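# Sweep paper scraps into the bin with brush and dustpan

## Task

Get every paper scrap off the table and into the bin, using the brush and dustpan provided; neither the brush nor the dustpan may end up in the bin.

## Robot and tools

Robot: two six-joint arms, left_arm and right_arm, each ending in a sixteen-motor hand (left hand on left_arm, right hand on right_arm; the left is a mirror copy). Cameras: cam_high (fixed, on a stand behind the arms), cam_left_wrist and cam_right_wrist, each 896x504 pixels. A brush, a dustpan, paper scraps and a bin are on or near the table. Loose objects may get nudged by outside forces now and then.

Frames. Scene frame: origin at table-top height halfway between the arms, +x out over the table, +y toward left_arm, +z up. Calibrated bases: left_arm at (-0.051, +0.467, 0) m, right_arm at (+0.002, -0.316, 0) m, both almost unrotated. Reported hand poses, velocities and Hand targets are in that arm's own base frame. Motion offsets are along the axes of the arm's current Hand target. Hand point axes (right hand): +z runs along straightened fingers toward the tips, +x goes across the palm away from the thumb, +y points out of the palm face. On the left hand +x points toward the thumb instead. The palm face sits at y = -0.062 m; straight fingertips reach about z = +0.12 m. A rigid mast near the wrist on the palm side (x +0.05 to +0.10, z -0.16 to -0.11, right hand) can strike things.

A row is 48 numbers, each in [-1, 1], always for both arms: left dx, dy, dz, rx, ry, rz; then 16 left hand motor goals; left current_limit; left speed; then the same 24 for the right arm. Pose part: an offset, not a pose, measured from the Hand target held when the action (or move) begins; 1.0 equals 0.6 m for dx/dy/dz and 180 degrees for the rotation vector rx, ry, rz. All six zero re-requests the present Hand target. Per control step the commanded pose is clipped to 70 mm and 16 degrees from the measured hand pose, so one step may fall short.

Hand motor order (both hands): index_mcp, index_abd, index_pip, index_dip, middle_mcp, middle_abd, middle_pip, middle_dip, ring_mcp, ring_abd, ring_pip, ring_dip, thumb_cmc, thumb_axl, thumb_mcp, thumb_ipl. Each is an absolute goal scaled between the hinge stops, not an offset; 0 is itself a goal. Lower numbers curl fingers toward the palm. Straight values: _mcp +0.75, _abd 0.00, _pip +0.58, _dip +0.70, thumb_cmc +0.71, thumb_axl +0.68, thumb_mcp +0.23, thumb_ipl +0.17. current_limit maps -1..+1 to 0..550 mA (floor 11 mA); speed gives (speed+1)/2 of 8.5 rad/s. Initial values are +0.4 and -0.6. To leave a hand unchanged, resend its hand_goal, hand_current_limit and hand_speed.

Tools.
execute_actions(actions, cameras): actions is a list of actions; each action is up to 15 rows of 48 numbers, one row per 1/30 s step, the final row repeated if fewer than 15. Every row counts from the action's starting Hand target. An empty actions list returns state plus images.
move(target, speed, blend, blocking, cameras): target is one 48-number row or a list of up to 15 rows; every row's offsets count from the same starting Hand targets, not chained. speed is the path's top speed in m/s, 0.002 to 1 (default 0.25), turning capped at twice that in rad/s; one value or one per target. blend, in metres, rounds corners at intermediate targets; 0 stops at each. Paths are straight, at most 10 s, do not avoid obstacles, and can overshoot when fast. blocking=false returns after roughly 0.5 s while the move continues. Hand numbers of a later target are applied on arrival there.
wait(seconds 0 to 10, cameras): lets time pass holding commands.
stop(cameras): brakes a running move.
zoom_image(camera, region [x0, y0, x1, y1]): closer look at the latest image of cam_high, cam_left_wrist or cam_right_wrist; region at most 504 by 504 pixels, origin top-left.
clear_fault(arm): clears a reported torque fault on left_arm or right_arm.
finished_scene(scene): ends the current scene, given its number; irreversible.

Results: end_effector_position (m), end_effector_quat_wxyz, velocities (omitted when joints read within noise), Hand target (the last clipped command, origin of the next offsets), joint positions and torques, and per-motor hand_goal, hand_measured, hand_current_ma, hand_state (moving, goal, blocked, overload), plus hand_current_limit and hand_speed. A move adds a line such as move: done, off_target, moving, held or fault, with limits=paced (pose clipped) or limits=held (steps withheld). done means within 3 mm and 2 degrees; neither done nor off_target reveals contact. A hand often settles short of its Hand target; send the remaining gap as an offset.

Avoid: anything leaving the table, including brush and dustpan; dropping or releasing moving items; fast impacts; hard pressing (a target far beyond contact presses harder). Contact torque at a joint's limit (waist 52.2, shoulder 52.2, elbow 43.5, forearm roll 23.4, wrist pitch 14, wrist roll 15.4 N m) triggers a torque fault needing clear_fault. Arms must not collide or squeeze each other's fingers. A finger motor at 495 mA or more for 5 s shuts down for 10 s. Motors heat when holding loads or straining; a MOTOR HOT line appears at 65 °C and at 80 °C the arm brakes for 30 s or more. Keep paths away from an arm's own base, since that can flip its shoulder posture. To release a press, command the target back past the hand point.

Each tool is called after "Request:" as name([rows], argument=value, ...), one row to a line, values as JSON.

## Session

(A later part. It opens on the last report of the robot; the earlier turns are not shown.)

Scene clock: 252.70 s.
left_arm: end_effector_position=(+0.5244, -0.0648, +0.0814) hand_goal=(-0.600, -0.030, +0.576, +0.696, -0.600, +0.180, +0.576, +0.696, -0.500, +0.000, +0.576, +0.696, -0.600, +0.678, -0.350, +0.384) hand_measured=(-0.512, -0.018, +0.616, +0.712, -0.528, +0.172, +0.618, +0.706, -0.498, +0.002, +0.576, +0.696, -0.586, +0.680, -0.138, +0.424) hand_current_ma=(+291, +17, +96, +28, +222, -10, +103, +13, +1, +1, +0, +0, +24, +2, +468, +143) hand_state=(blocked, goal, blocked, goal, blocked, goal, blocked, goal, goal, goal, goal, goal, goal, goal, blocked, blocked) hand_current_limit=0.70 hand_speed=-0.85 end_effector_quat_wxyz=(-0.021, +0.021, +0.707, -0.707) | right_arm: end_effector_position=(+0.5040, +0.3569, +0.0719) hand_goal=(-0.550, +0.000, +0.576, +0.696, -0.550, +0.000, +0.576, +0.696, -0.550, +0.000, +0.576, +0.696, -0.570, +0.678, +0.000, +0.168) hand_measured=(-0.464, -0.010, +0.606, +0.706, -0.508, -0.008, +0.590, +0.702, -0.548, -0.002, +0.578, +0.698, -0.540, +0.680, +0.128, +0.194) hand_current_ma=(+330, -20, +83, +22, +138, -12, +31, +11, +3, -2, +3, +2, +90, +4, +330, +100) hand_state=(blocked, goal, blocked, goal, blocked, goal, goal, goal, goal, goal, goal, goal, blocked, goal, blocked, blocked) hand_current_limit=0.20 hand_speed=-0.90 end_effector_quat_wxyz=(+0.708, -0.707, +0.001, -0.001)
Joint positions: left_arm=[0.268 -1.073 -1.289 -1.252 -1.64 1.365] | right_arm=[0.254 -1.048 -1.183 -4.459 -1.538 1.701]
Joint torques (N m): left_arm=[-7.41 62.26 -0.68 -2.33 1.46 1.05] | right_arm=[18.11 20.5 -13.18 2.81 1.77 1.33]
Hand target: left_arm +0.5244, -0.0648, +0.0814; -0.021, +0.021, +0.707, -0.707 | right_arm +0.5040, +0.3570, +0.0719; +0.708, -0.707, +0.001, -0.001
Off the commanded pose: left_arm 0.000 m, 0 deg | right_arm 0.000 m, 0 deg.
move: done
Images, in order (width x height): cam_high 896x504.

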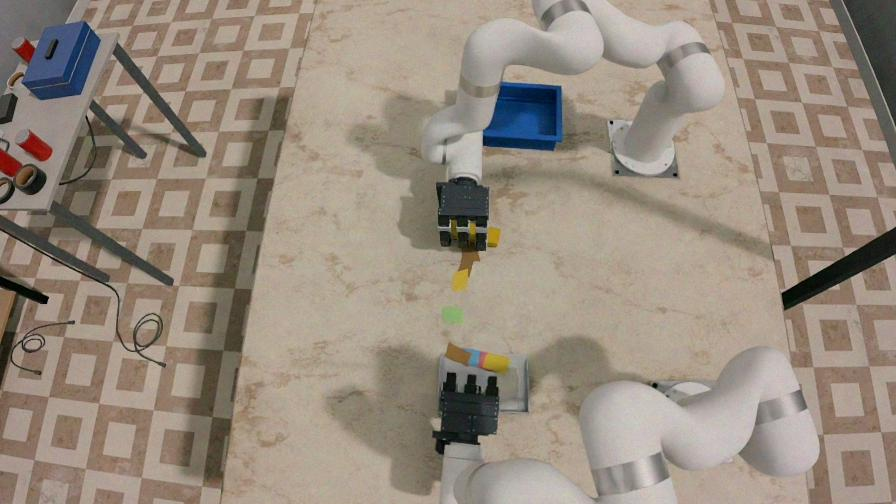

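Request:
move(target=[0,0,0,0,0,0,-0.6,-0.03,0.576,0.696,-0.6,0.18,0.576,0.696,-0.5,0,0.576,0.696,-0.6,0.678,-0.35,0.384,0.7,-0.85,0,0,0.17,0,0,0,-0.55,0,0.576,0.696,-0.55,0,0.576,0.696,-0.55,0,0.576,0.696,-0.571,0.678,0.0,0.168,0.2,-0.9], speed=[0.05], cameras=["cam_high"])

Request:
zoom_image(camera="cam_high", region=[400, 190, 600, 390])

Scene clock: 255.37 s.
left_arm: end_effector_position=(+0.5244, -0.0648, +0.0814) hand_goal=(-0.600, -0.030, +0.576, +0.696, -0.600, +0.180, +0.576, +0.696, -0.500, +0.000, +0.576, +0.696, -0.600, +0.678, -0.350, +0.384) hand_measured=(-0.512, -0.018, +0.616, +0.712, -0.528, +0.172, +0.618, +0.706, -0.498, +0.002, +0.576, +0.696, -0.586, +0.680, -0.138, +0.424) hand_current_ma=(+291, +17, +96, +28, +222, -10, +103, +13, +1, +1, +0, +0, +24, +2, +468, +143) hand_state=(blocked, goal, blocked, goal, blocked, goal, blocked, goal, goal, goal, goal, goal, goal, goal, blocked, blocked) hand_current_limit=0.70 hand_speed=-0.85 end_effector_quat_wxyz=(-0.021, +0.021, +0.707, -0.707) | right_arm: end_effector_position=(+0.5041, +0.4589, +0.0720) hand_goal=(-0.550, +0.000, +0.576, +0.696, -0.550, +0.000, +0.576, +0.696, -0.550, +0.000, +0.576, +0.696, -0.570, +0.678, +0.000, +0.168) hand_measured=(-0.464, -0.010, +0.606, +0.706, -0.508, -0.008, +0.590, +0.702, -0.548, -0.002, +0.578, +0.698, -0.540, +0.680, +0.128, +0.194) hand_current_ma=(+330, -20, +83, +22, +137, -12, +31, +11, +3, -2, +3, +2, +90, +4, +330, +100) hand_state=(blocked, goal, blocked, goal, blocked, goal, goal, goal, goal, goal, goal, goal, blocked, goal, blocked, blocked) hand_current_limit=0.20 hand_speed=-0.90 end_effector_quat_wxyz=(+0.708, -0.707, +0.001, -0.001)
Joint positions: left_arm=[0.268 -1.073 -1.289 -1.252 -1.64 1.365] | right_arm=[0.426 -1.091 -1.292 -4.292 -1.489 1.754]
Joint torques (N m): left_arm=[-7.64 63.45 -0.59 -2.32 1.45 1.09] | right_arm=[18.12 21.6 -14.14 2.65 1.62 1.37]
Hand target: left_arm +0.5244, -0.0648, +0.0814; -0.021, +0.021, +0.707, -0.707 | right_arm +0.5041, +0.4590, +0.0720; +0.708, -0.707, +0.001, -0.001
Off the commanded pose: left_arm 0.000 m, 0 deg | right_arm 0.000 m, 0 deg.
move: done
Images, in order (width x height): cam_high 896x504.

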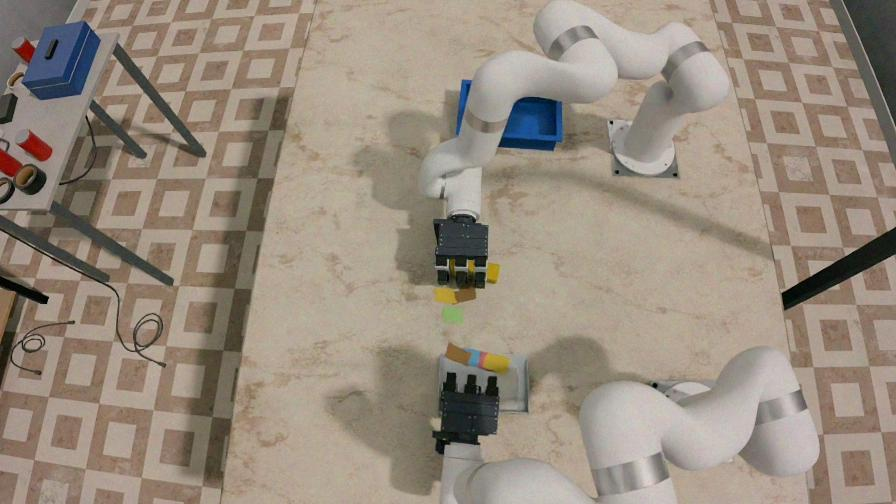

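Scaled by 2.520 from the camera's 896x504 image, which has a finer 1280x720 frame.

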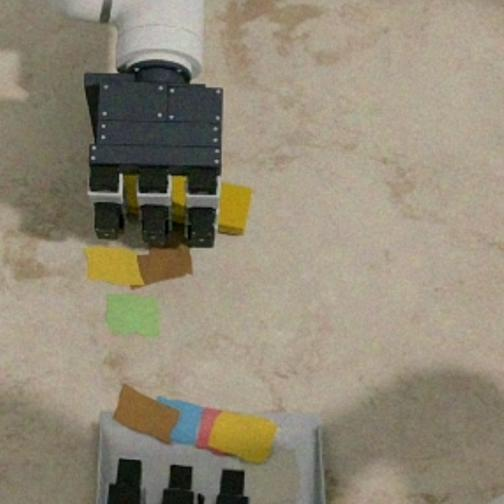

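Request:
move(target=[0,0,0,0,0,0,-0.6,-0.03,0.576,0.696,-0.6,0.18,0.576,0.696,-0.5,0,0.576,0.696,-0.6,0.678,-0.35,0.384,0.7,-0.85,-0.01,0,0.11,0,0,0,-0.55,0,0.576,0.696,-0.55,0,0.576,0.696,-0.55,0,0.576,0.696,-0.571,0.678,0.0,0.168,0.2,-0.9], speed=[0.05], cameras=["cam_high"])

Request:
zoom_image(camera="cam_high", region=[400, 220, 560, 420])

Scene clock: 257.60 s.
left_arm: end_effector_position=(+0.5244, -0.0648, +0.0814) hand_goal=(-0.600, -0.030, +0.576, +0.696, -0.600, +0.180, +0.576, +0.696, -0.500, +0.000, +0.576, +0.696, -0.600, +0.678, -0.350, +0.384) hand_measured=(-0.512, -0.018, +0.616, +0.712, -0.528, +0.172, +0.618, +0.706, -0.498, +0.002, +0.576, +0.696, -0.586, +0.680, -0.138, +0.424) hand_current_ma=(+291, +17, +96, +28, +222, -10, +103, +13, +1, +1, +0, +0, +24, +2, +467, +143) hand_state=(blocked, goal, blocked, goal, blocked, goal, blocked, goal, goal, goal, goal, goal, goal, goal, blocked, blocked) hand_current_limit=0.70 hand_speed=-0.85 end_effector_quat_wxyz=(-0.021, +0.021, +0.707, -0.707) | right_arm: end_effector_position=(+0.4982, +0.5250, +0.0721) hand_goal=(-0.550, +0.000, +0.576, +0.696, -0.550, +0.000, +0.576, +0.696, -0.550, +0.000, +0.576, +0.696, -0.570, +0.678, +0.000, +0.168) hand_measured=(-0.464, -0.010, +0.606, +0.706, -0.508, -0.008, +0.590, +0.702, -0.548, -0.002, +0.578, +0.698, -0.540, +0.680, +0.128, +0.194) hand_current_ma=(+330, -20, +83, +22, +136, -12, +31, +11, +3, -2, +3, +2, +90, +4, +330, +100) hand_state=(blocked, goal, blocked, goal, blocked, goal, goal, goal, goal, goal, goal, goal, blocked, goal, blocked, blocked) hand_current_limit=0.20 hand_speed=-0.90 end_effector_quat_wxyz=(+0.708, -0.707, +0.001, -0.001)
Joint positions: left_arm=[0.268 -1.073 -1.289 -1.252 -1.64 1.365] | right_arm=[0.53 -1.125 -1.377 -4.195 -1.446 1.789]
Joint torques (N m): left_arm=[-7.43 62.72 -0.55 -2.41 1.53 0.97] | right_arm=[17.17 23.01 -14.41 2.41 1.71 1.46]
Hand target: left_arm +0.5244, -0.0648, +0.0814; -0.021, +0.021, +0.707, -0.707 | right_arm +0.4982, +0.5250, +0.0721; +0.708, -0.707, +0.001, -0.001
Off the commanded pose: left_arm 0.000 m, 0 deg | right_arm 0.000 m, 0 deg.
move: done
Images, in order (width x height): cam_high 896x504.

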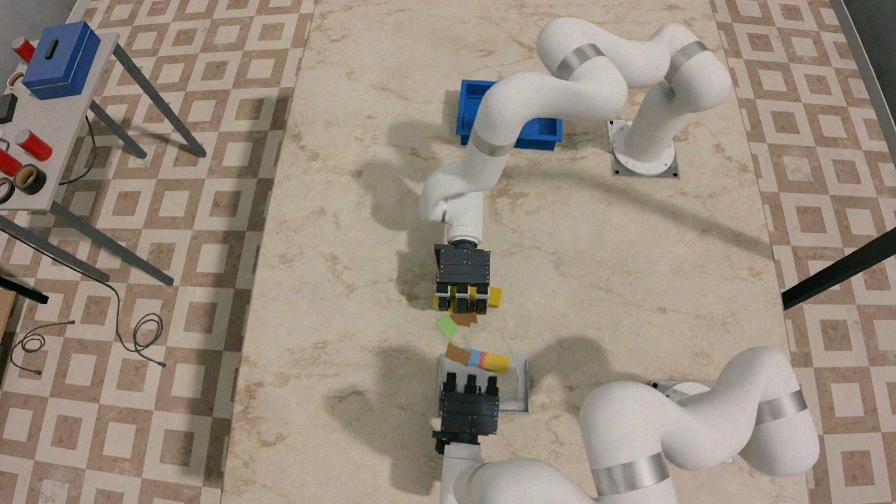

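Scaled by 2.520 from the camera's 896x504 image, which has a finer 1280x720 frame.

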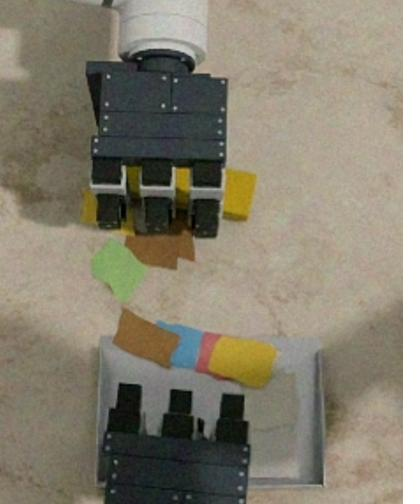

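Request:
move(target=[-0.05,0,0,0,0,0,-0.6,-0.03,0.576,0.696,-0.6,0.18,0.576,0.696,-0.5,0,0.576,0.696,-0.6,0.678,-0.35,0.384,0.7,-0.85,0,0,0,0,0,0,-0.55,0,0.576,0.696,-0.55,0,0.576,0.696,-0.55,0,0.576,0.696,-0.571,0.678,0.0,0.168,0.2,-0.9], speed=[0.04], cameras=["cam_high"])

Request:
zoom_image(camera="cam_high", region=[400, 220, 560, 420])

Scene clock: 259.27 s.
left_arm: end_effector_position=(+0.5543, -0.0665, +0.0814) hand_goal=(-0.600, -0.030, +0.576, +0.696, -0.600, +0.180, +0.576, +0.696, -0.500, +0.000, +0.576, +0.696, -0.600, +0.678, -0.350, +0.384) hand_measured=(-0.512, -0.012, +0.616, +0.710, -0.528, +0.178, +0.618, +0.706, -0.498, +0.002, +0.576, +0.696, -0.580, +0.680, -0.138, +0.424) hand_current_ma=(+294, +28, +96, +24, +222, -2, +103, +13, +1, +1, +0, +0, +40, +3, +468, +143) hand_state=(blocked, goal, blocked, goal, blocked, goal, blocked, goal, goal, goal, goal, goal, blocked, goal, blocked, blocked) hand_current_limit=0.70 hand_speed=-0.85 end_effector_quat_wxyz=(-0.021, +0.021, +0.706, -0.707) | right_arm: end_effector_position=(+0.4982, +0.5250, +0.0721) hand_goal=(-0.550, +0.000, +0.576, +0.696, -0.550, +0.000, +0.576, +0.696, -0.550, +0.000, +0.576, +0.696, -0.570, +0.678, +0.000, +0.168) hand_measured=(-0.464, -0.010, +0.606, +0.706, -0.508, -0.008, +0.590, +0.702, -0.548, -0.002, +0.578, +0.698, -0.540, +0.680, +0.128, +0.194) hand_current_ma=(+330, -20, +83, +22, +136, -12, +31, +11, +3, -2, +3, +2, +90, +4, +330, +100) hand_state=(blocked, goal, blocked, goal, blocked, goal, goal, goal, goal, goal, goal, goal, blocked, goal, blocked, blocked) hand_current_limit=0.20 hand_speed=-0.90 end_effector_quat_wxyz=(+0.708, -0.707, +0.001, -0.001)
Joint positions: left_arm=[0.252 -1.114 -1.386 -1.271 -1.654 1.31] | right_arm=[0.53 -1.125 -1.377 -4.195 -1.446 1.789]
Joint torques (N m): left_arm=[-8.33 27.25 -17.34 -2.85 -2.49 -0.27] | right_arm=[16.63 23.67 -14.37 2.46 1.67 1.42]
Hand target: left_arm +0.5544, -0.0665, +0.0814; -0.021, +0.021, +0.707, -0.707 | right_arm +0.4982, +0.5250, +0.0721; +0.708, -0.707, +0.001, -0.001
Off the commanded pose: left_arm 0.000 m, 0 deg | right_arm 0.000 m, 0 deg.
move: done
Images, in order (width x height): cam_high 896x504.

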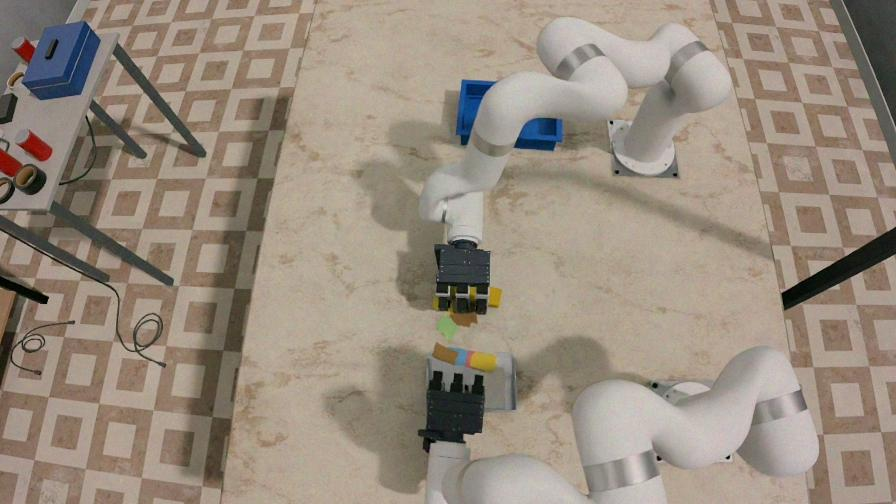

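Scaled by 2.520 from the camera's 896x504 image, which has a finer 1280x720 frame.

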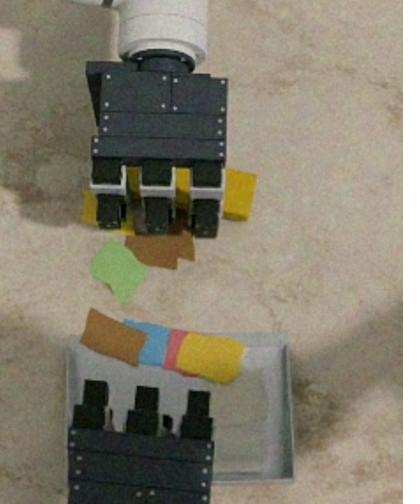

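Request:
move([
  [0,0,0,0,0,0,-0.6,-0.03,0.576,0.696,-0.6,0.18,0.576,0.696,-0.5,0,0.576,0.696,-0.6,0.678,-0.35,0.384,0.7,-0.85,0,-0.1,0,0,0,0,-0.55,0,0.576,0.696,-0.55,0,0.576,0.696,-0.55,0,0.576,0.696,-0.571,0.678,0.0,0.168,0.2,-0.9],
  [0,0,0,0,0,0,-0.6,-0.03,0.576,0.696,-0.6,0.18,0.576,0.696,-0.5,0,0.576,0.696,-0.6,0.678,-0.35,0.384,0.7,-0.85,-0.164,-0.3,-0.708,0,0,0,-0.55,0,0.576,0.696,-0.55,0,0.576,0.696,-0.55,0,0.576,0.696,-0.571,0.678,0.0,0.168,0.2,-0.9],
], speed=[0.1,0.2], blend=[0.02,0], cameras=["cam_high"])

Request:
move(target=[0,0,0,0,0,0,-0.6,-0.03,0.576,0.696,-0.6,0.18,0.576,0.696,-0.5,0,0.576,0.696,-0.6,0.678,-0.35,0.384,0.7,-0.85,0,0,-0.55,0,0,0,-0.55,0,0.576,0.696,-0.55,0,0.576,0.696,-0.55,0,0.576,0.696,-0.571,0.678,0.0,0.168,0.2,-0.9], speed=[0.2], cameras=["cam_high"])

Scene clock: 264.53 s.
left_arm: end_effector_position=(+0.5544, -0.0665, +0.0814) hand_goal=(-0.600, -0.030, +0.576, +0.696, -0.600, +0.180, +0.576, +0.696, -0.500, +0.000, +0.576, +0.696, -0.600, +0.678, -0.350, +0.384) hand_measured=(-0.512, -0.012, +0.616, +0.710, -0.528, +0.178, +0.618, +0.706, -0.498, +0.002, +0.576, +0.696, -0.580, +0.680, -0.138, +0.424) hand_current_ma=(+294, +28, +96, +24, +222, -2, +103, +13, +1, +1, +0, +0, +40, +3, +468, +143) hand_state=(blocked, goal, blocked, goal, blocked, goal, blocked, goal, goal, goal, goal, goal, blocked, goal, blocked, blocked) hand_current_limit=0.70 hand_speed=-0.85 end_effector_quat_wxyz=(-0.021, +0.021, +0.706, -0.707) | right_arm: end_effector_position=(+0.3991, +0.1002, +0.2515) hand_goal=(-0.550, +0.000, +0.576, +0.696, -0.550, +0.000, +0.576, +0.696, -0.550, +0.000, +0.576, +0.696, -0.570, +0.678, +0.000, +0.168) hand_measured=(-0.464, -0.012, +0.606, +0.706, -0.508, -0.008, +0.590, +0.702, -0.548, -0.002, +0.578, +0.698, -0.540, +0.680, +0.128, +0.194) hand_current_ma=(+330, -21, +83, +22, +136, -12, +31, +11, +3, -2, +3, +2, +90, +4, +330, +100) hand_state=(blocked, goal, blocked, goal, blocked, goal, goal, goal, goal, goal, goal, goal, blocked, goal, blocked, blocked) hand_current_limit=0.20 hand_speed=-0.90 end_effector_quat_wxyz=(+0.708, -0.707, +0.001, -0.001)
Joint positions: left_arm=[0.252 -1.114 -1.386 -1.271 -1.654 1.31] | right_arm=[-0.277 -0.487 -0.75 -4.979 -1.643 1.824]
Joint torques (N m): left_arm=[-8.09 28.95 -15.75 -2.53 -1.26 -0.13] | right_arm=[-17.8 38.22 -14.45 -2.6 -4.43 1.8]
Hand target: left_arm +0.5544, -0.0665, +0.0814; -0.021, +0.021, +0.707, -0.707 | right_arm +0.3991, +0.1001, +0.2515; +0.708, -0.707, +0.001, -0.001
Off the commanded pose: left_arm 0.000 m, 0 deg | right_arm 0.000 m, 0 deg.
move: done
Images, in order (width x height): cam_high 896x504.

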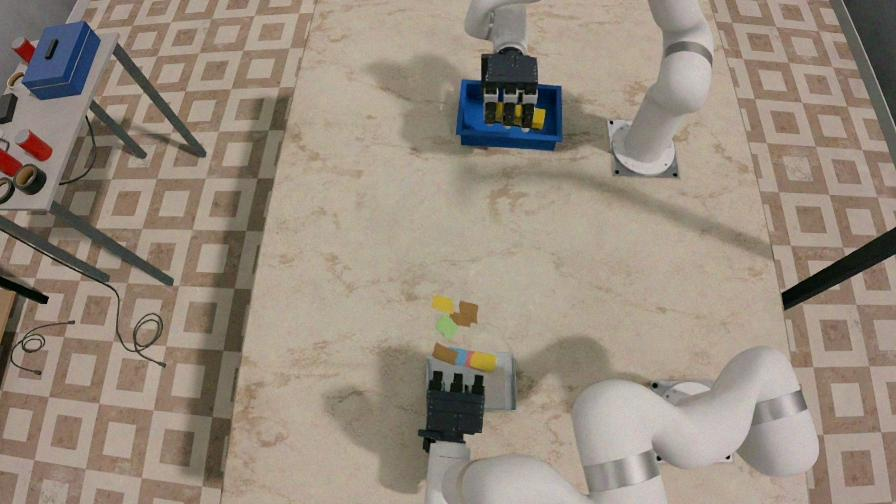

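Scene clock: 266.73 s.
left_arm: end_effector_position=(+0.5544, -0.0665, +0.0814) hand_goal=(-0.600, -0.030, +0.576, +0.696, -0.600, +0.180, +0.576, +0.696, -0.500, +0.000, +0.576, +0.696, -0.600, +0.678, -0.350, +0.384) hand_measured=(-0.512, -0.012, +0.616, +0.710, -0.528, +0.178, +0.618, +0.706, -0.498, +0.002, +0.576, +0.696, -0.580, +0.680, -0.138, +0.424) hand_current_ma=(+294, +28, +96, +24, +222, -2, +103, +13, +1, +1, +0, +0, +40, +3, +467, +143) hand_state=(blocked, goal, blocked, goal, blocked, goal, blocked, goal, goal, goal, goal, goal, blocked, goal, blocked, blocked) hand_current_limit=0.70 hand_speed=-0.85 end_effector_quat_wxyz=(-0.021, +0.021, +0.706, -0.707) | right_arm: end_effector_position=(+0.3986, -0.2298, +0.2511) hand_goal=(-0.550, +0.000, +0.576, +0.696, -0.550, +0.000, +0.576, +0.696, -0.550, +0.000, +0.576, +0.696, -0.570, +0.678, +0.000, +0.168) hand_measured=(-0.464, -0.012, +0.606, +0.706, -0.508, -0.008, +0.590, +0.702, -0.548, -0.002, +0.578, +0.698, -0.540, +0.680, +0.128, +0.194) hand_current_ma=(+330, -21, +83, +22, +136, -12, +31, +11, +3, -2, +3, +2, +90, +4, +330, +100) hand_state=(blocked, goal, blocked, goal, blocked, goal, goal, goal, goal, goal, goal, goal, blocked, goal, blocked, blocked) hand_current_limit=0.20 hand_speed=-0.90 end_effector_quat_wxyz=(+0.708, -0.707, +0.001, -0.001)
Joint positions: left_arm=[0.252 -1.114 -1.386 -1.271 -1.654 1.31] | right_arm=[-0.819 -0.797 -1.302 -5.463 -1.932 1.932]
Joint torques (N m): left_arm=[-6.58 31.08 -16.56 -2.49 -0.92 -0.27] | right_arm=[-17.58 21.46 -16.06 -2.26 -4.59 1.75]
Hand target: left_arm +0.5544, -0.0665, +0.0814; -0.021, +0.021, +0.707, -0.707 | right_arm +0.3986, -0.2299, +0.2511; +0.708, -0.707, +0.001, -0.001
Off the commanded pose: left_arm 0.000 m, 0 deg | right_arm 0.000 m, 0 deg.
move: done
Images, in order (width x height): cam_high 896x504.

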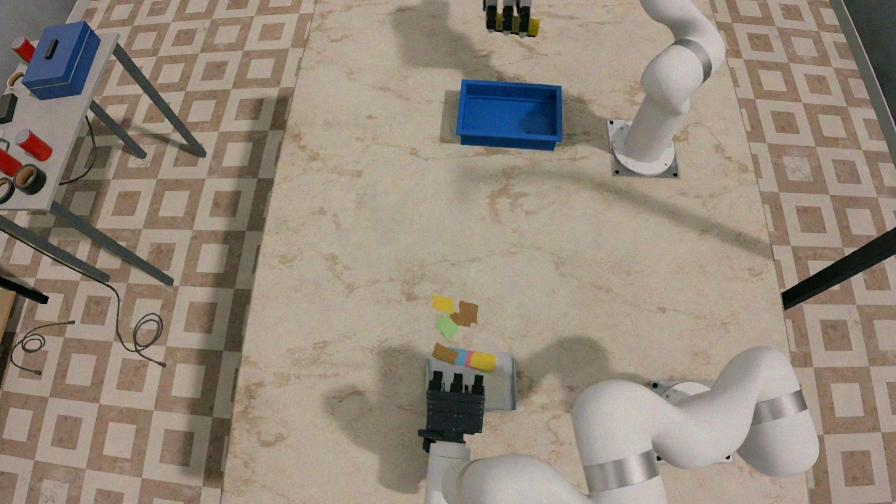

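Request:
move(target=[0,0,0,0,0,0,-0.6,-0.03,0.576,0.696,-0.6,0.18,0.576,0.696,-0.5,0,0.576,0.696,-0.6,0.678,-0.35,0.384,0.7,-0.85,0,0.26,0,0,0,0,-0.55,0,0.576,0.696,-0.55,0,0.576,0.696,-0.55,0,0.576,0.696,-0.571,0.678,0.0,0.168,0.2,-0.9], speed=[0.12], cameras=["cam_high"])

Request:
zoom_image(camera="cam_high", region=[420, 0, 600, 180])

Scene clock: 268.83 s.
left_arm: end_effector_position=(+0.5544, -0.0665, +0.0814) hand_goal=(-0.600, -0.030, +0.576, +0.696, -0.600, +0.180, +0.576, +0.696, -0.500, +0.000, +0.576, +0.696, -0.600, +0.678, -0.350, +0.384) hand_measured=(-0.512, -0.012, +0.616, +0.710, -0.528, +0.178, +0.618, +0.706, -0.498, +0.002, +0.576, +0.696, -0.580, +0.680, -0.138, +0.424) hand_current_ma=(+294, +28, +96, +24, +222, -2, +103, +13, +1, +1, +0, +0, +40, +3, +468, +143) hand_state=(blocked, goal, blocked, goal, blocked, goal, blocked, goal, goal, goal, goal, goal, blocked, goal, blocked, blocked) hand_current_limit=0.70 hand_speed=-0.85 end_effector_quat_wxyz=(-0.021, +0.021, +0.706, -0.707) | right_arm: end_effector_position=(+0.3986, -0.2297, +0.0952) hand_goal=(-0.550, +0.000, +0.576, +0.696, -0.550, +0.000, +0.576, +0.696, -0.550, +0.000, +0.576, +0.696, -0.570, +0.678, +0.000, +0.168) hand_measured=(-0.464, -0.012, +0.606, +0.706, -0.508, -0.008, +0.590, +0.702, -0.548, -0.002, +0.578, +0.698, -0.540, +0.680, +0.128, +0.194) hand_current_ma=(+330, -21, +83, +22, +136, -12, +31, +11, +3, -2, +3, +2, +90, +4, +330, +100) hand_state=(blocked, goal, blocked, goal, blocked, goal, goal, goal, goal, goal, goal, goal, blocked, goal, blocked, blocked) hand_current_limit=0.20 hand_speed=-0.90 end_effector_quat_wxyz=(+0.708, -0.707, +0.001, -0.001)
Joint positions: left_arm=[0.252 -1.114 -1.386 -1.271 -1.654 1.31] | right_arm=[-0.819 -1.096 -1.396 -5.506 -1.789 1.78]
Joint torques (N m): left_arm=[-7.05 30.37 -16.86 -2.6 -0.45 -0.17] | right_arm=[15.47 25.23 -14.62 -2.78 0.71 -1.63]
Hand target: left_arm +0.5544, -0.0665, +0.0814; -0.021, +0.021, +0.707, -0.707 | right_arm +0.3986, -0.2297, +0.0951; +0.708, -0.707, +0.001, -0.001
Off the commanded pose: left_arm 0.000 m, 0 deg | right_arm 0.000 m, 0 deg.
move: done
Images, in order (width x height): cam_high 896x504.

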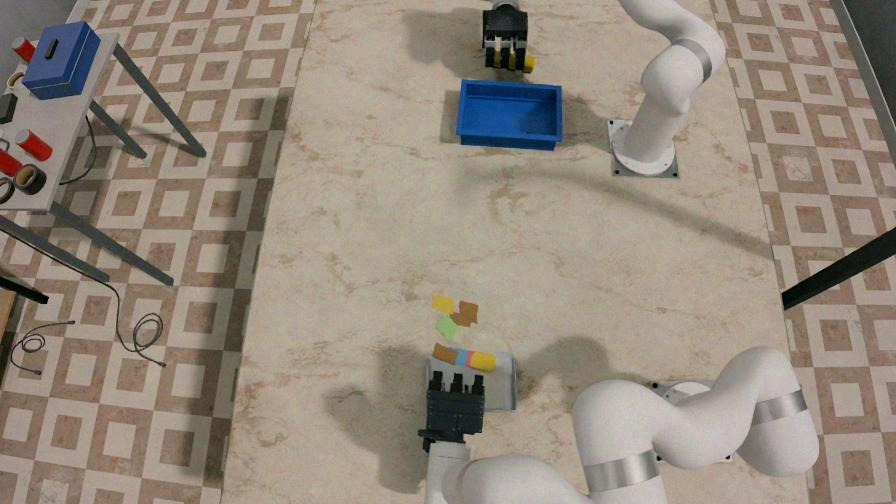

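Scaled by 2.800 from the camera's 896x504 image, which has a finer 1280x720 frame.

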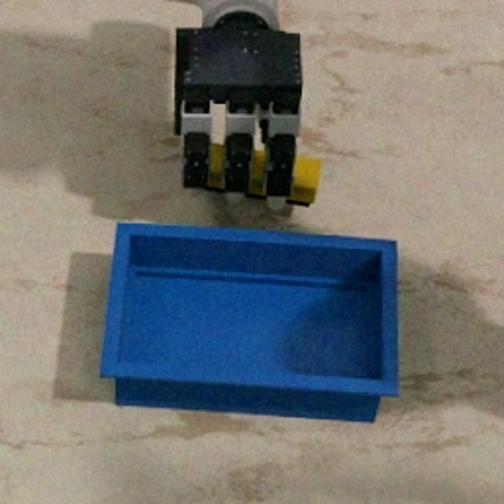

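Request:
move([
  [0,0,0,0,0,0,-0.6,-0.03,0.576,0.696,-0.6,0.18,0.576,0.696,-0.5,0,0.576,0.696,-0.6,0.678,-0.35,0.384,0.7,-0.85,-0.025,0,0,0,0,0,-0.55,0,0.576,0.696,-0.55,0,0.576,0.696,-0.55,0,0.576,0.696,-0.571,0.678,0.0,0.168,0.2,-0.9],
  [0,0,0,0,0,0,-0.6,-0.03,0.576,0.696,-0.6,0.18,0.576,0.696,-0.5,0,0.576,0.696,-0.6,0.678,-0.35,0.384,0.7,-0.85,-0.025,0,0.12,0,0,0,-0.55,0,0.576,0.696,-0.55,0,0.576,0.696,-0.55,0,0.576,0.696,-0.571,0.678,0.0,0.168,0.2,-0.9],
], speed=[0.06,0.06], cameras=["cam_high"])

Request:
zoom_image(camera="cam_high", region=[420, 0, 600, 180])

Scene clock: 271.53 s.
left_arm: end_effector_position=(+0.5544, -0.0665, +0.0814) hand_goal=(-0.600, -0.030, +0.576, +0.696, -0.600, +0.180, +0.576, +0.696, -0.500, +0.000, +0.576, +0.696, -0.600, +0.678, -0.350, +0.384) hand_measured=(-0.512, -0.012, +0.616, +0.710, -0.528, +0.178, +0.618, +0.706, -0.498, +0.002, +0.576, +0.696, -0.580, +0.680, -0.138, +0.424) hand_current_ma=(+294, +28, +96, +24, +222, -2, +103, +13, +1, +1, +0, +0, +40, +3, +468, +143) hand_state=(blocked, goal, blocked, goal, blocked, goal, blocked, goal, goal, goal, goal, goal, blocked, goal, blocked, blocked) hand_current_limit=0.70 hand_speed=-0.85 end_effector_quat_wxyz=(-0.021, +0.021, +0.706, -0.707) | right_arm: end_effector_position=(+0.3837, -0.1577, +0.0952) hand_goal=(-0.550, +0.000, +0.576, +0.696, -0.550, +0.000, +0.576, +0.696, -0.550, +0.000, +0.576, +0.696, -0.570, +0.678, +0.000, +0.168) hand_measured=(-0.466, -0.010, +0.606, +0.706, -0.508, -0.008, +0.590, +0.702, -0.548, -0.002, +0.578, +0.698, -0.540, +0.680, +0.128, +0.194) hand_current_ma=(+323, -20, +83, +22, +136, -12, +31, +11, +3, -2, +3, +2, +87, +4, +330, +106) hand_state=(blocked, goal, blocked, goal, blocked, goal, goal, goal, goal, goal, goal, goal, blocked, goal, blocked, blocked) hand_current_limit=0.20 hand_speed=-0.90 end_effector_quat_wxyz=(+0.708, -0.707, +0.001, -0.001)
Joint positions: left_arm=[0.252 -1.114 -1.386 -1.271 -1.654 1.31] | right_arm=[-0.749 -1.009 -1.191 -5.452 -1.695 1.705]
Joint torques (N m): left_arm=[-8.32 29.5 -15.7 -1.94 0.21 -0.1] | right_arm=[15.86 48.18 -4.44 2.91 0.45 -1.67]
Hand target: left_arm +0.5544, -0.0665, +0.0814; -0.021, +0.021, +0.707, -0.707 | right_arm +0.3837, -0.1577, +0.0952; +0.708, -0.707, +0.001, -0.001
Off the commanded pose: left_arm 0.000 m, 0 deg | right_arm 0.000 m, 0 deg.
move: done
Images, in order (width x height): cam_high 896x504.

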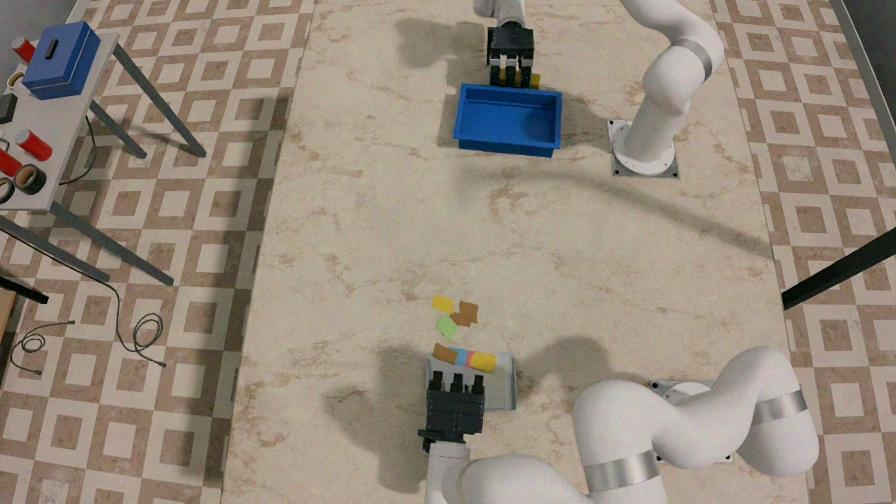

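Scaled by 2.800 from the camera's 896x504 image, which has a finer 1280x720 frame.

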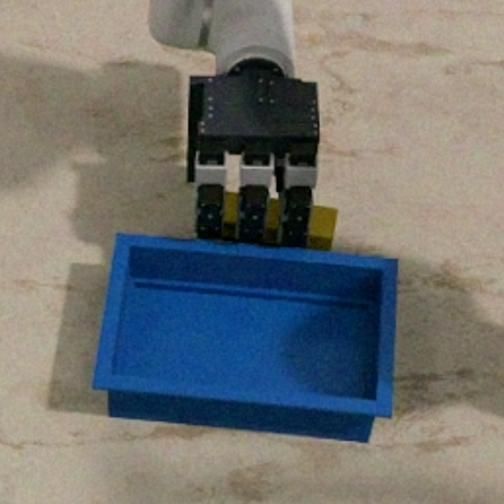

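Request:
move([
  [0,0,0,0,0,0,-0.6,-0.03,0.576,0.696,-0.6,0.18,0.576,0.696,-0.5,0,0.576,0.696,-0.6,0.678,-0.35,0.384,0.7,-0.85,0,0,0.25,0,0,0,-0.55,0,0.576,0.696,-0.55,0,0.576,0.696,-0.55,0,0.576,0.696,-0.571,0.678,0.0,0.168,0.2,-0.9],
], speed=[0.06], cameras=["cam_high"])

Request:
zoom_image(camera="cam_high", region=[420, 50, 600, 230])

Scene clock: 274.93 s.
left_arm: end_effector_position=(+0.5544, -0.0665, +0.0814) hand_goal=(-0.600, -0.030, +0.576, +0.696, -0.600, +0.180, +0.576, +0.696, -0.500, +0.000, +0.576, +0.696, -0.600, +0.678, -0.350, +0.384) hand_measured=(-0.512, -0.012, +0.616, +0.710, -0.528, +0.178, +0.618, +0.706, -0.498, +0.002, +0.576, +0.696, -0.580, +0.680, -0.138, +0.424) hand_current_ma=(+294, +28, +96, +24, +222, -2, +103, +13, +1, +1, +0, +0, +40, +3, +468, +143) hand_state=(blocked, goal, blocked, goal, blocked, goal, blocked, goal, goal, goal, goal, goal, blocked, goal, blocked, blocked) hand_current_limit=0.70 hand_speed=-0.85 end_effector_quat_wxyz=(-0.021, +0.021, +0.706, -0.707) | right_arm: end_effector_position=(+0.3840, -0.0077, +0.0954) hand_goal=(-0.550, +0.000, +0.576, +0.696, -0.550, +0.000, +0.576, +0.696, -0.550, +0.000, +0.576, +0.696, -0.570, +0.678, +0.000, +0.168) hand_measured=(-0.466, -0.010, +0.606, +0.706, -0.508, -0.008, +0.590, +0.702, -0.550, -0.002, +0.578, +0.698, -0.540, +0.680, +0.128, +0.194) hand_current_ma=(+323, -20, +83, +22, +135, -12, +31, +11, +1, -2, +3, +2, +87, +4, +330, +106) hand_state=(blocked, goal, blocked, goal, blocked, goal, goal, goal, goal, goal, goal, goal, blocked, goal, blocked, blocked) hand_current_limit=0.20 hand_speed=-0.90 end_effector_quat_wxyz=(+0.708, -0.707, +0.001, -0.001)
Joint positions: left_arm=[0.252 -1.114 -1.386 -1.271 -1.654 1.31] | right_arm=[-0.511 -0.91 -0.929 -5.222 -1.581 1.587]
Joint torques (N m): left_arm=[-7.63 28.51 -16.46 -1.9 0.89 -0.06] | right_arm=[17.01 44.23 -2.57 2.85 0.43 -1.67]
Hand target: left_arm +0.5544, -0.0665, +0.0814; -0.021, +0.021, +0.707, -0.707 | right_arm +0.3840, -0.0077, +0.0954; +0.708, -0.707, +0.001, -0.001
Off the commanded pose: left_arm 0.000 m, 0 deg | right_arm 0.000 m, 0 deg.
move: done
Images, in order (width x height): cam_high 896x504.

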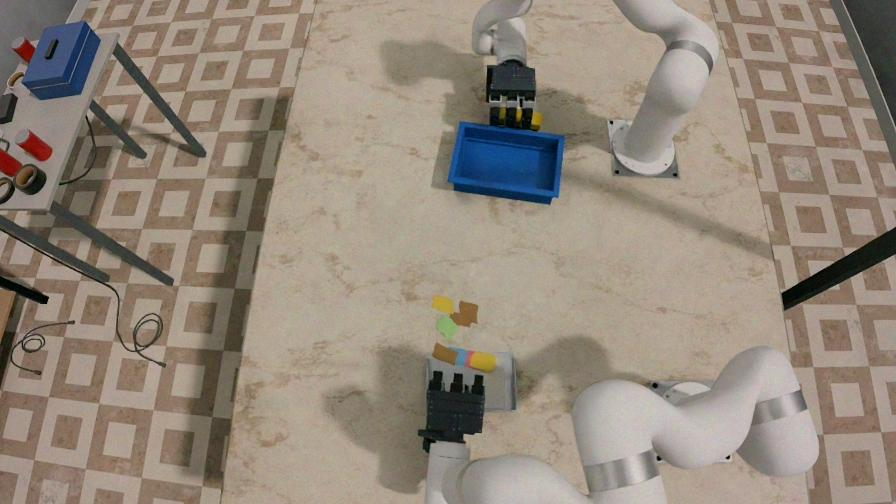

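Scaled by 2.800 from the camera's 896x504 image, which has a finer 1280x720 frame.

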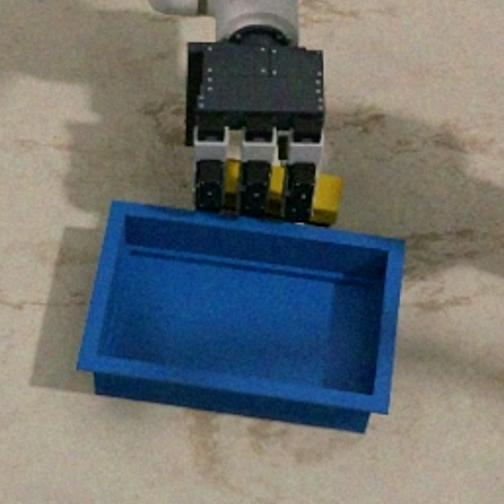

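Request:
move([
  [0,-0.05,0,0.067,0,0,-0.6,-0.03,0.576,0.696,-0.6,0.18,0.576,0.696,-0.5,0,0.576,0.696,-0.6,0.678,-0.35,0.384,0.7,-0.85,0,0,-0.2,0,0,0,-0.55,0,0.576,0.696,-0.55,0,0.576,0.696,-0.55,0,0.576,0.696,-0.571,0.678,0.0,0.168,0.2,-0.9],
], speed=[0.06], cameras=["cam_high","cam_left_wrist"])

Request:
zoom_image(camera="cam_high", region=[400, 270, 560, 430])

Scene clock: 279.20 s.
left_arm: end_effector_position=(+0.5544, -0.0665, +0.1114) hand_goal=(-0.600, -0.030, +0.576, +0.696, -0.600, +0.180, +0.576, +0.696, -0.500, +0.000, +0.576, +0.696, -0.600, +0.678, -0.350, +0.384) hand_measured=(-0.512, -0.016, +0.616, +0.708, -0.530, +0.172, +0.618, +0.704, -0.500, +0.002, +0.576, +0.696, -0.584, +0.680, -0.138, +0.426) hand_current_ma=(+293, +19, +96, +19, +218, -8, +103, +11, +0, +1, +0, +0, +28, +3, +467, +148) hand_state=(blocked, goal, blocked, goal, blocked, goal, blocked, goal, goal, goal, goal, goal, goal, goal, blocked, blocked) hand_current_limit=0.70 hand_speed=-0.85 end_effector_quat_wxyz=(+0.023, -0.018, -0.628, +0.777) | right_arm: end_effector_position=(+0.3838, -0.1276, +0.0952) hand_goal=(-0.550, +0.000, +0.576, +0.696, -0.550, +0.000, +0.576, +0.696, -0.550, +0.000, +0.576, +0.696, -0.570, +0.678, +0.000, +0.168) hand_measured=(-0.466, -0.010, +0.606, +0.706, -0.508, -0.008, +0.590, +0.702, -0.548, -0.002, +0.578, +0.698, -0.540, +0.680, +0.128, +0.194) hand_current_ma=(+323, -20, +83, +22, +135, -12, +31, +11, +2, -2, +3, +2, +87, +4, +330, +106) hand_state=(blocked, goal, blocked, goal, blocked, goal, goal, goal, goal, goal, goal, goal, blocked, goal, blocked, blocked) hand_current_limit=0.20 hand_speed=-0.90 end_effector_quat_wxyz=(+0.708, -0.707, +0.001, -0.001)
Joint positions: left_arm=[0.272 -1.158 -1.422 -1.305 -1.86 1.31] | right_arm=[-0.708 -0.984 -1.129 -5.414 -1.666 1.681]
Joint torques (N m): left_arm=[6.9 35.27 -16.84 -2.66 -4.18 -0.94] | right_arm=[-16.52 20.32 -13.07 -3.06 -4.47 1.71]
Hand target: left_arm +0.5544, -0.0665, +0.1114; +0.023, -0.018, -0.628, +0.777 | right_arm +0.3838, -0.1277, +0.0952; +0.708, -0.707, +0.001, -0.001
Off the commanded pose: left_arm 0.000 m, 0 deg | right_arm 0.000 m, 0 deg.
move: done
Images, in order (width x height): cam_high 896x504, cam_left_wrist 896x504.

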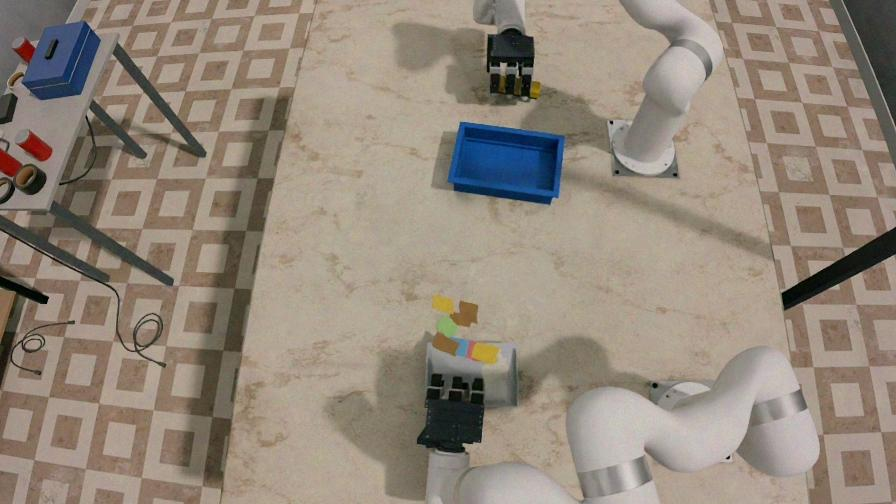

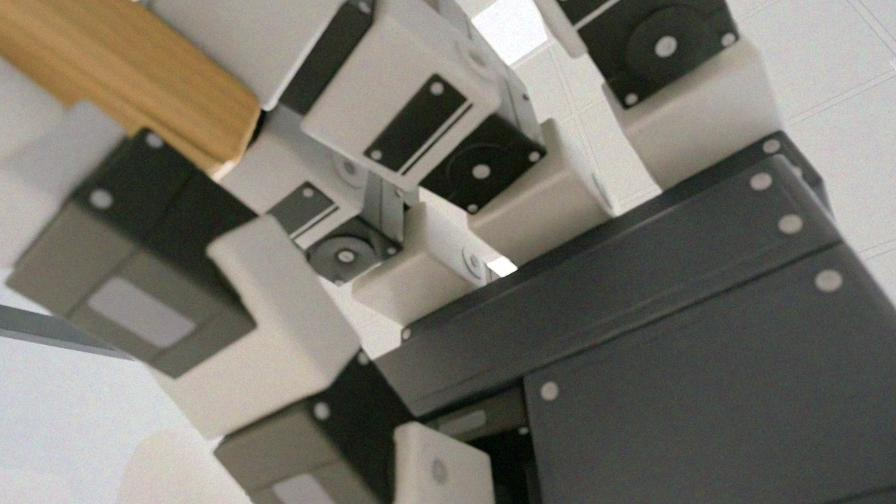

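Scaled by 3.150 from the camera's 896x504 image, which has a finer 1280x720 frame.

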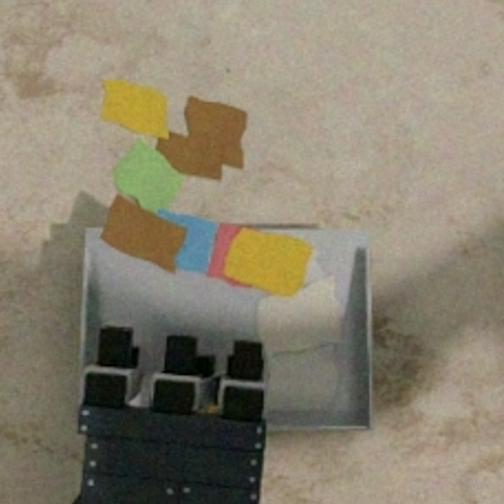

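Request:
move([
  [0,-0.03,0,0.11,0,0,-0.6,-0.03,0.576,0.696,-0.6,0.18,0.576,0.696,-0.5,0,0.576,0.696,-0.6,0.678,-0.35,0.384,0.7,-0.85,0,0,0,0,0,0,-0.55,0,0.576,0.696,-0.55,0,0.576,0.696,-0.55,0,0.576,0.696,-0.571,0.678,0.0,0.168,0.2,-0.9],
], speed=[0.1], cameras=["cam_high"])

Request:
zoom_image(camera="cam_high", region=[400, 270, 560, 430])

Scene clock: 281.63 s.
left_arm: end_effector_position=(+0.5545, -0.0629, +0.1288) hand_goal=(-0.600, -0.030, +0.576, +0.696, -0.600, +0.180, +0.576, +0.696, -0.500, +0.000, +0.576, +0.696, -0.600, +0.678, -0.350, +0.384) hand_measured=(-0.538, -0.016, +0.608, +0.710, -0.562, +0.154, +0.602, +0.704, -0.504, +0.002, +0.576, +0.696, -0.588, +0.680, -0.034, +0.426) hand_current_ma=(+185, +19, +68, +21, +93, -45, +54, +12, -3, +1, +0, +0, +17, +3, +468, +152) hand_state=(blocked, goal, blocked, goal, blocked, blocked, blocked, goal, goal, goal, goal, goal, goal, goal, blocked, blocked) hand_current_limit=0.70 hand_speed=-0.85 end_effector_quat_wxyz=(+0.024, -0.011, -0.494, +0.869) | right_arm: end_effector_position=(+0.3838, -0.1277, +0.0952) hand_goal=(-0.550, +0.000, +0.576, +0.696, -0.550, +0.000, +0.576, +0.696, -0.550, +0.000, +0.576, +0.696, -0.570, +0.678, +0.000, +0.168) hand_measured=(-0.466, -0.010, +0.606, +0.706, -0.508, -0.008, +0.590, +0.702, -0.548, -0.002, +0.578, +0.698, -0.540, +0.680, +0.128, +0.194) hand_current_ma=(+323, -20, +83, +22, +135, -12, +31, +11, +2, -2, +3, +2, +87, +4, +330, +106) hand_state=(blocked, goal, blocked, goal, blocked, goal, goal, goal, goal, goal, goal, goal, blocked, goal, blocked, blocked) hand_current_limit=0.20 hand_speed=-0.90 end_effector_quat_wxyz=(+0.708, -0.707, +0.001, -0.001)
Joint positions: left_arm=[0.278 -1.288 -1.505 -1.376 -2.164 1.318] | right_arm=[-0.708 -0.984 -1.129 -5.414 -1.666 1.681]
Joint torques (N m): left_arm=[4.56 69.19 -2.41 -2.29 -3.98 -1.05] | right_arm=[-17.85 21.16 -12.8 -2.66 -4.54 1.72]
Hand target: left_arm +0.5546, -0.0627, +0.1290; +0.026, -0.014, -0.485, +0.874 | right_arm +0.3838, -0.1277, +0.0952; +0.708, -0.707, +0.001, -0.001
Off the commanded pose: left_arm 0.000 m, 1 deg | right_arm 0.000 m, 0 deg.
joint sent to its limit (left arm) — joint 5 (wrist pitch), lower limit. The joint targets still meet the commanded pose.
move: done
Images, in order (width x height): cam_high 896x504.

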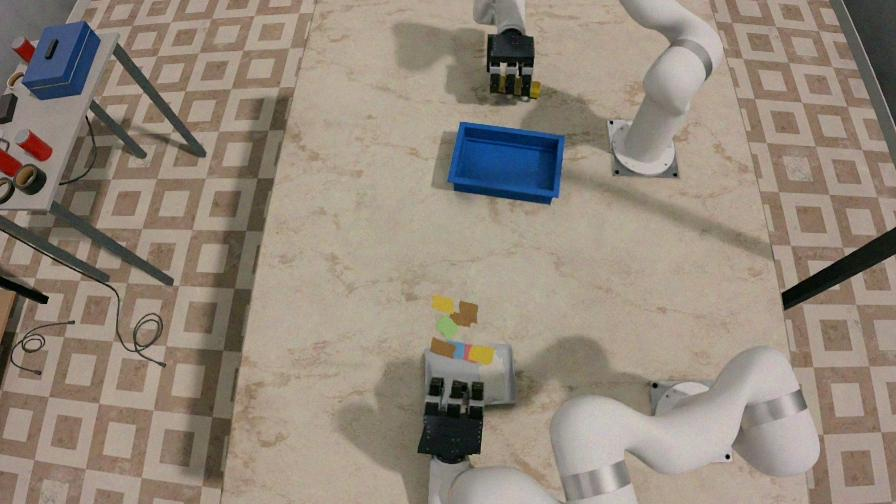

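Scaled by 3.150 from the camera's 896x504 image, which has a finer 1280x720 frame.

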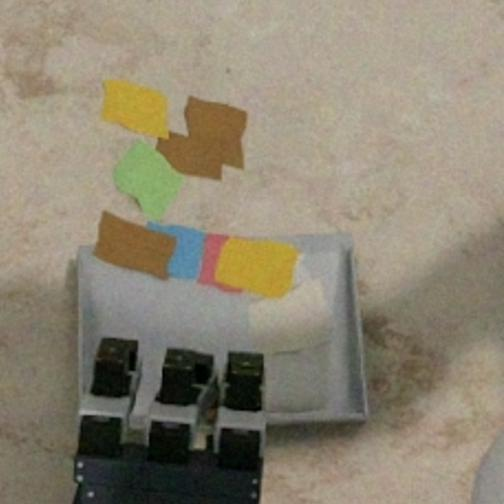

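Request:
move([
  [0,0,0,-0.11,0,0,-0.6,-0.03,0.576,0.696,-0.6,0.18,0.576,0.696,-0.5,0,0.576,0.696,-0.6,0.678,-0.35,0.384,0.7,-0.85,0,0,0,0,0,0,-0.55,0,0.576,0.696,-0.55,0,0.576,0.696,-0.55,0,0.576,0.696,-0.571,0.678,0.0,0.168,0.2,-0.9],
], speed=[0.1], cameras=["cam_high","cam_left_wrist"])

Request:
zoom_image(camera="cam_high", region=[400, 270, 560, 430])

Scene clock: 284.27 s.
left_arm: end_effector_position=(+0.5546, -0.0627, +0.1290) hand_goal=(-0.600, -0.030, +0.576, +0.696, -0.600, +0.180, +0.576, +0.696, -0.500, +0.000, +0.576, +0.696, -0.600, +0.678, -0.350, +0.384) hand_measured=(-0.554, -0.016, +0.606, +0.710, -0.576, +0.152, +0.598, +0.704, -0.504, +0.002, +0.576, +0.696, -0.588, +0.680, -0.064, +0.424) hand_current_ma=(+124, +18, +63, +22, +52, -46, +43, +12, -3, +1, +0, +0, +17, +3, +467, +141) hand_state=(blocked, goal, blocked, goal, blocked, blocked, blocked, goal, goal, goal, goal, goal, goal, goal, blocked, blocked) hand_current_limit=0.70 hand_speed=-0.85 end_effector_quat_wxyz=(+0.023, -0.018, -0.628, +0.777) | right_arm: end_effector_position=(+0.3838, -0.1277, +0.0952) hand_goal=(-0.550, +0.000, +0.576, +0.696, -0.550, +0.000, +0.576, +0.696, -0.550, +0.000, +0.576, +0.696, -0.570, +0.678, +0.000, +0.168) hand_measured=(-0.466, -0.010, +0.606, +0.706, -0.508, -0.008, +0.590, +0.702, -0.548, -0.002, +0.578, +0.698, -0.540, +0.680, +0.128, +0.194) hand_current_ma=(+323, -20, +83, +22, +135, -12, +31, +11, +2, -2, +3, +2, +87, +4, +330, +106) hand_state=(blocked, goal, blocked, goal, blocked, goal, goal, goal, goal, goal, goal, goal, blocked, goal, blocked, blocked) hand_current_limit=0.20 hand_speed=-0.90 end_effector_quat_wxyz=(+0.708, -0.707, +0.001, -0.001)
Joint positions: left_arm=[0.278 -1.122 -1.405 -1.305 -1.867 1.291] | right_arm=[-0.708 -0.984 -1.129 -5.414 -1.666 1.681]
Joint torques (N m): left_arm=[-8.15 70.16 -2.64 1.57 0.72 -0.9] | right_arm=[-17.82 21.72 -13.31 -3.05 -4.62 1.65]
Hand target: left_arm +0.5546, -0.0627, +0.1290; +0.023, -0.018, -0.628, +0.777 | right_arm +0.3838, -0.1277, +0.0952; +0.708, -0.707, +0.001, -0.001
Off the commanded pose: left_arm 0.000 m, 0 deg | right_arm 0.000 m, 0 deg.
move: done
Images, in order (width x height): cam_high 896x504, cam_left_wrist 896x504.

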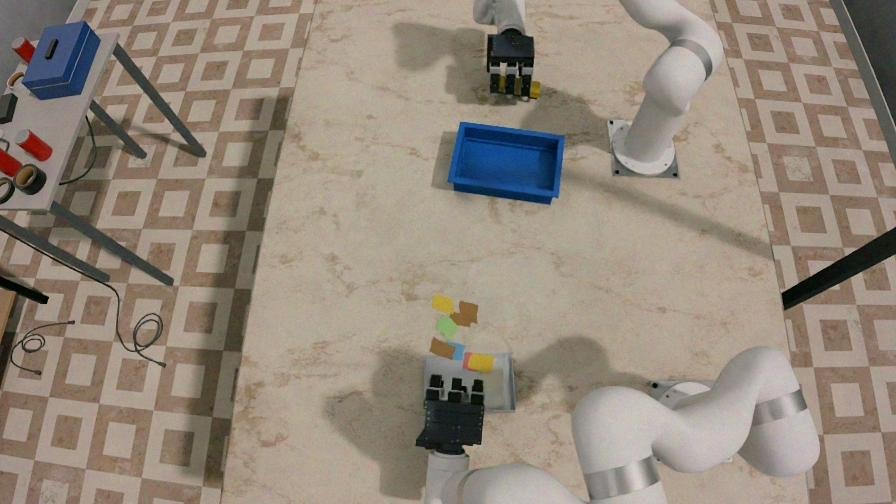

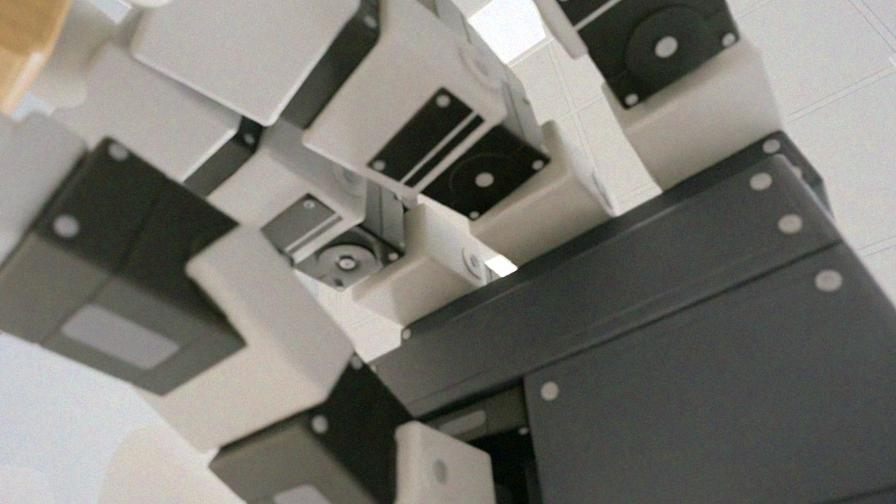

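Scaled by 3.150 from the camera's 896x504 image, which has a finer 1280x720 frame.

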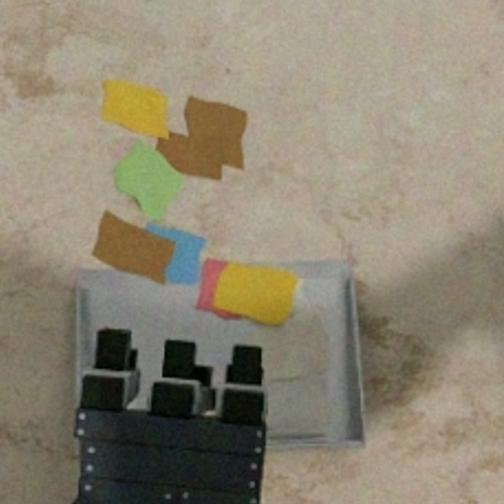

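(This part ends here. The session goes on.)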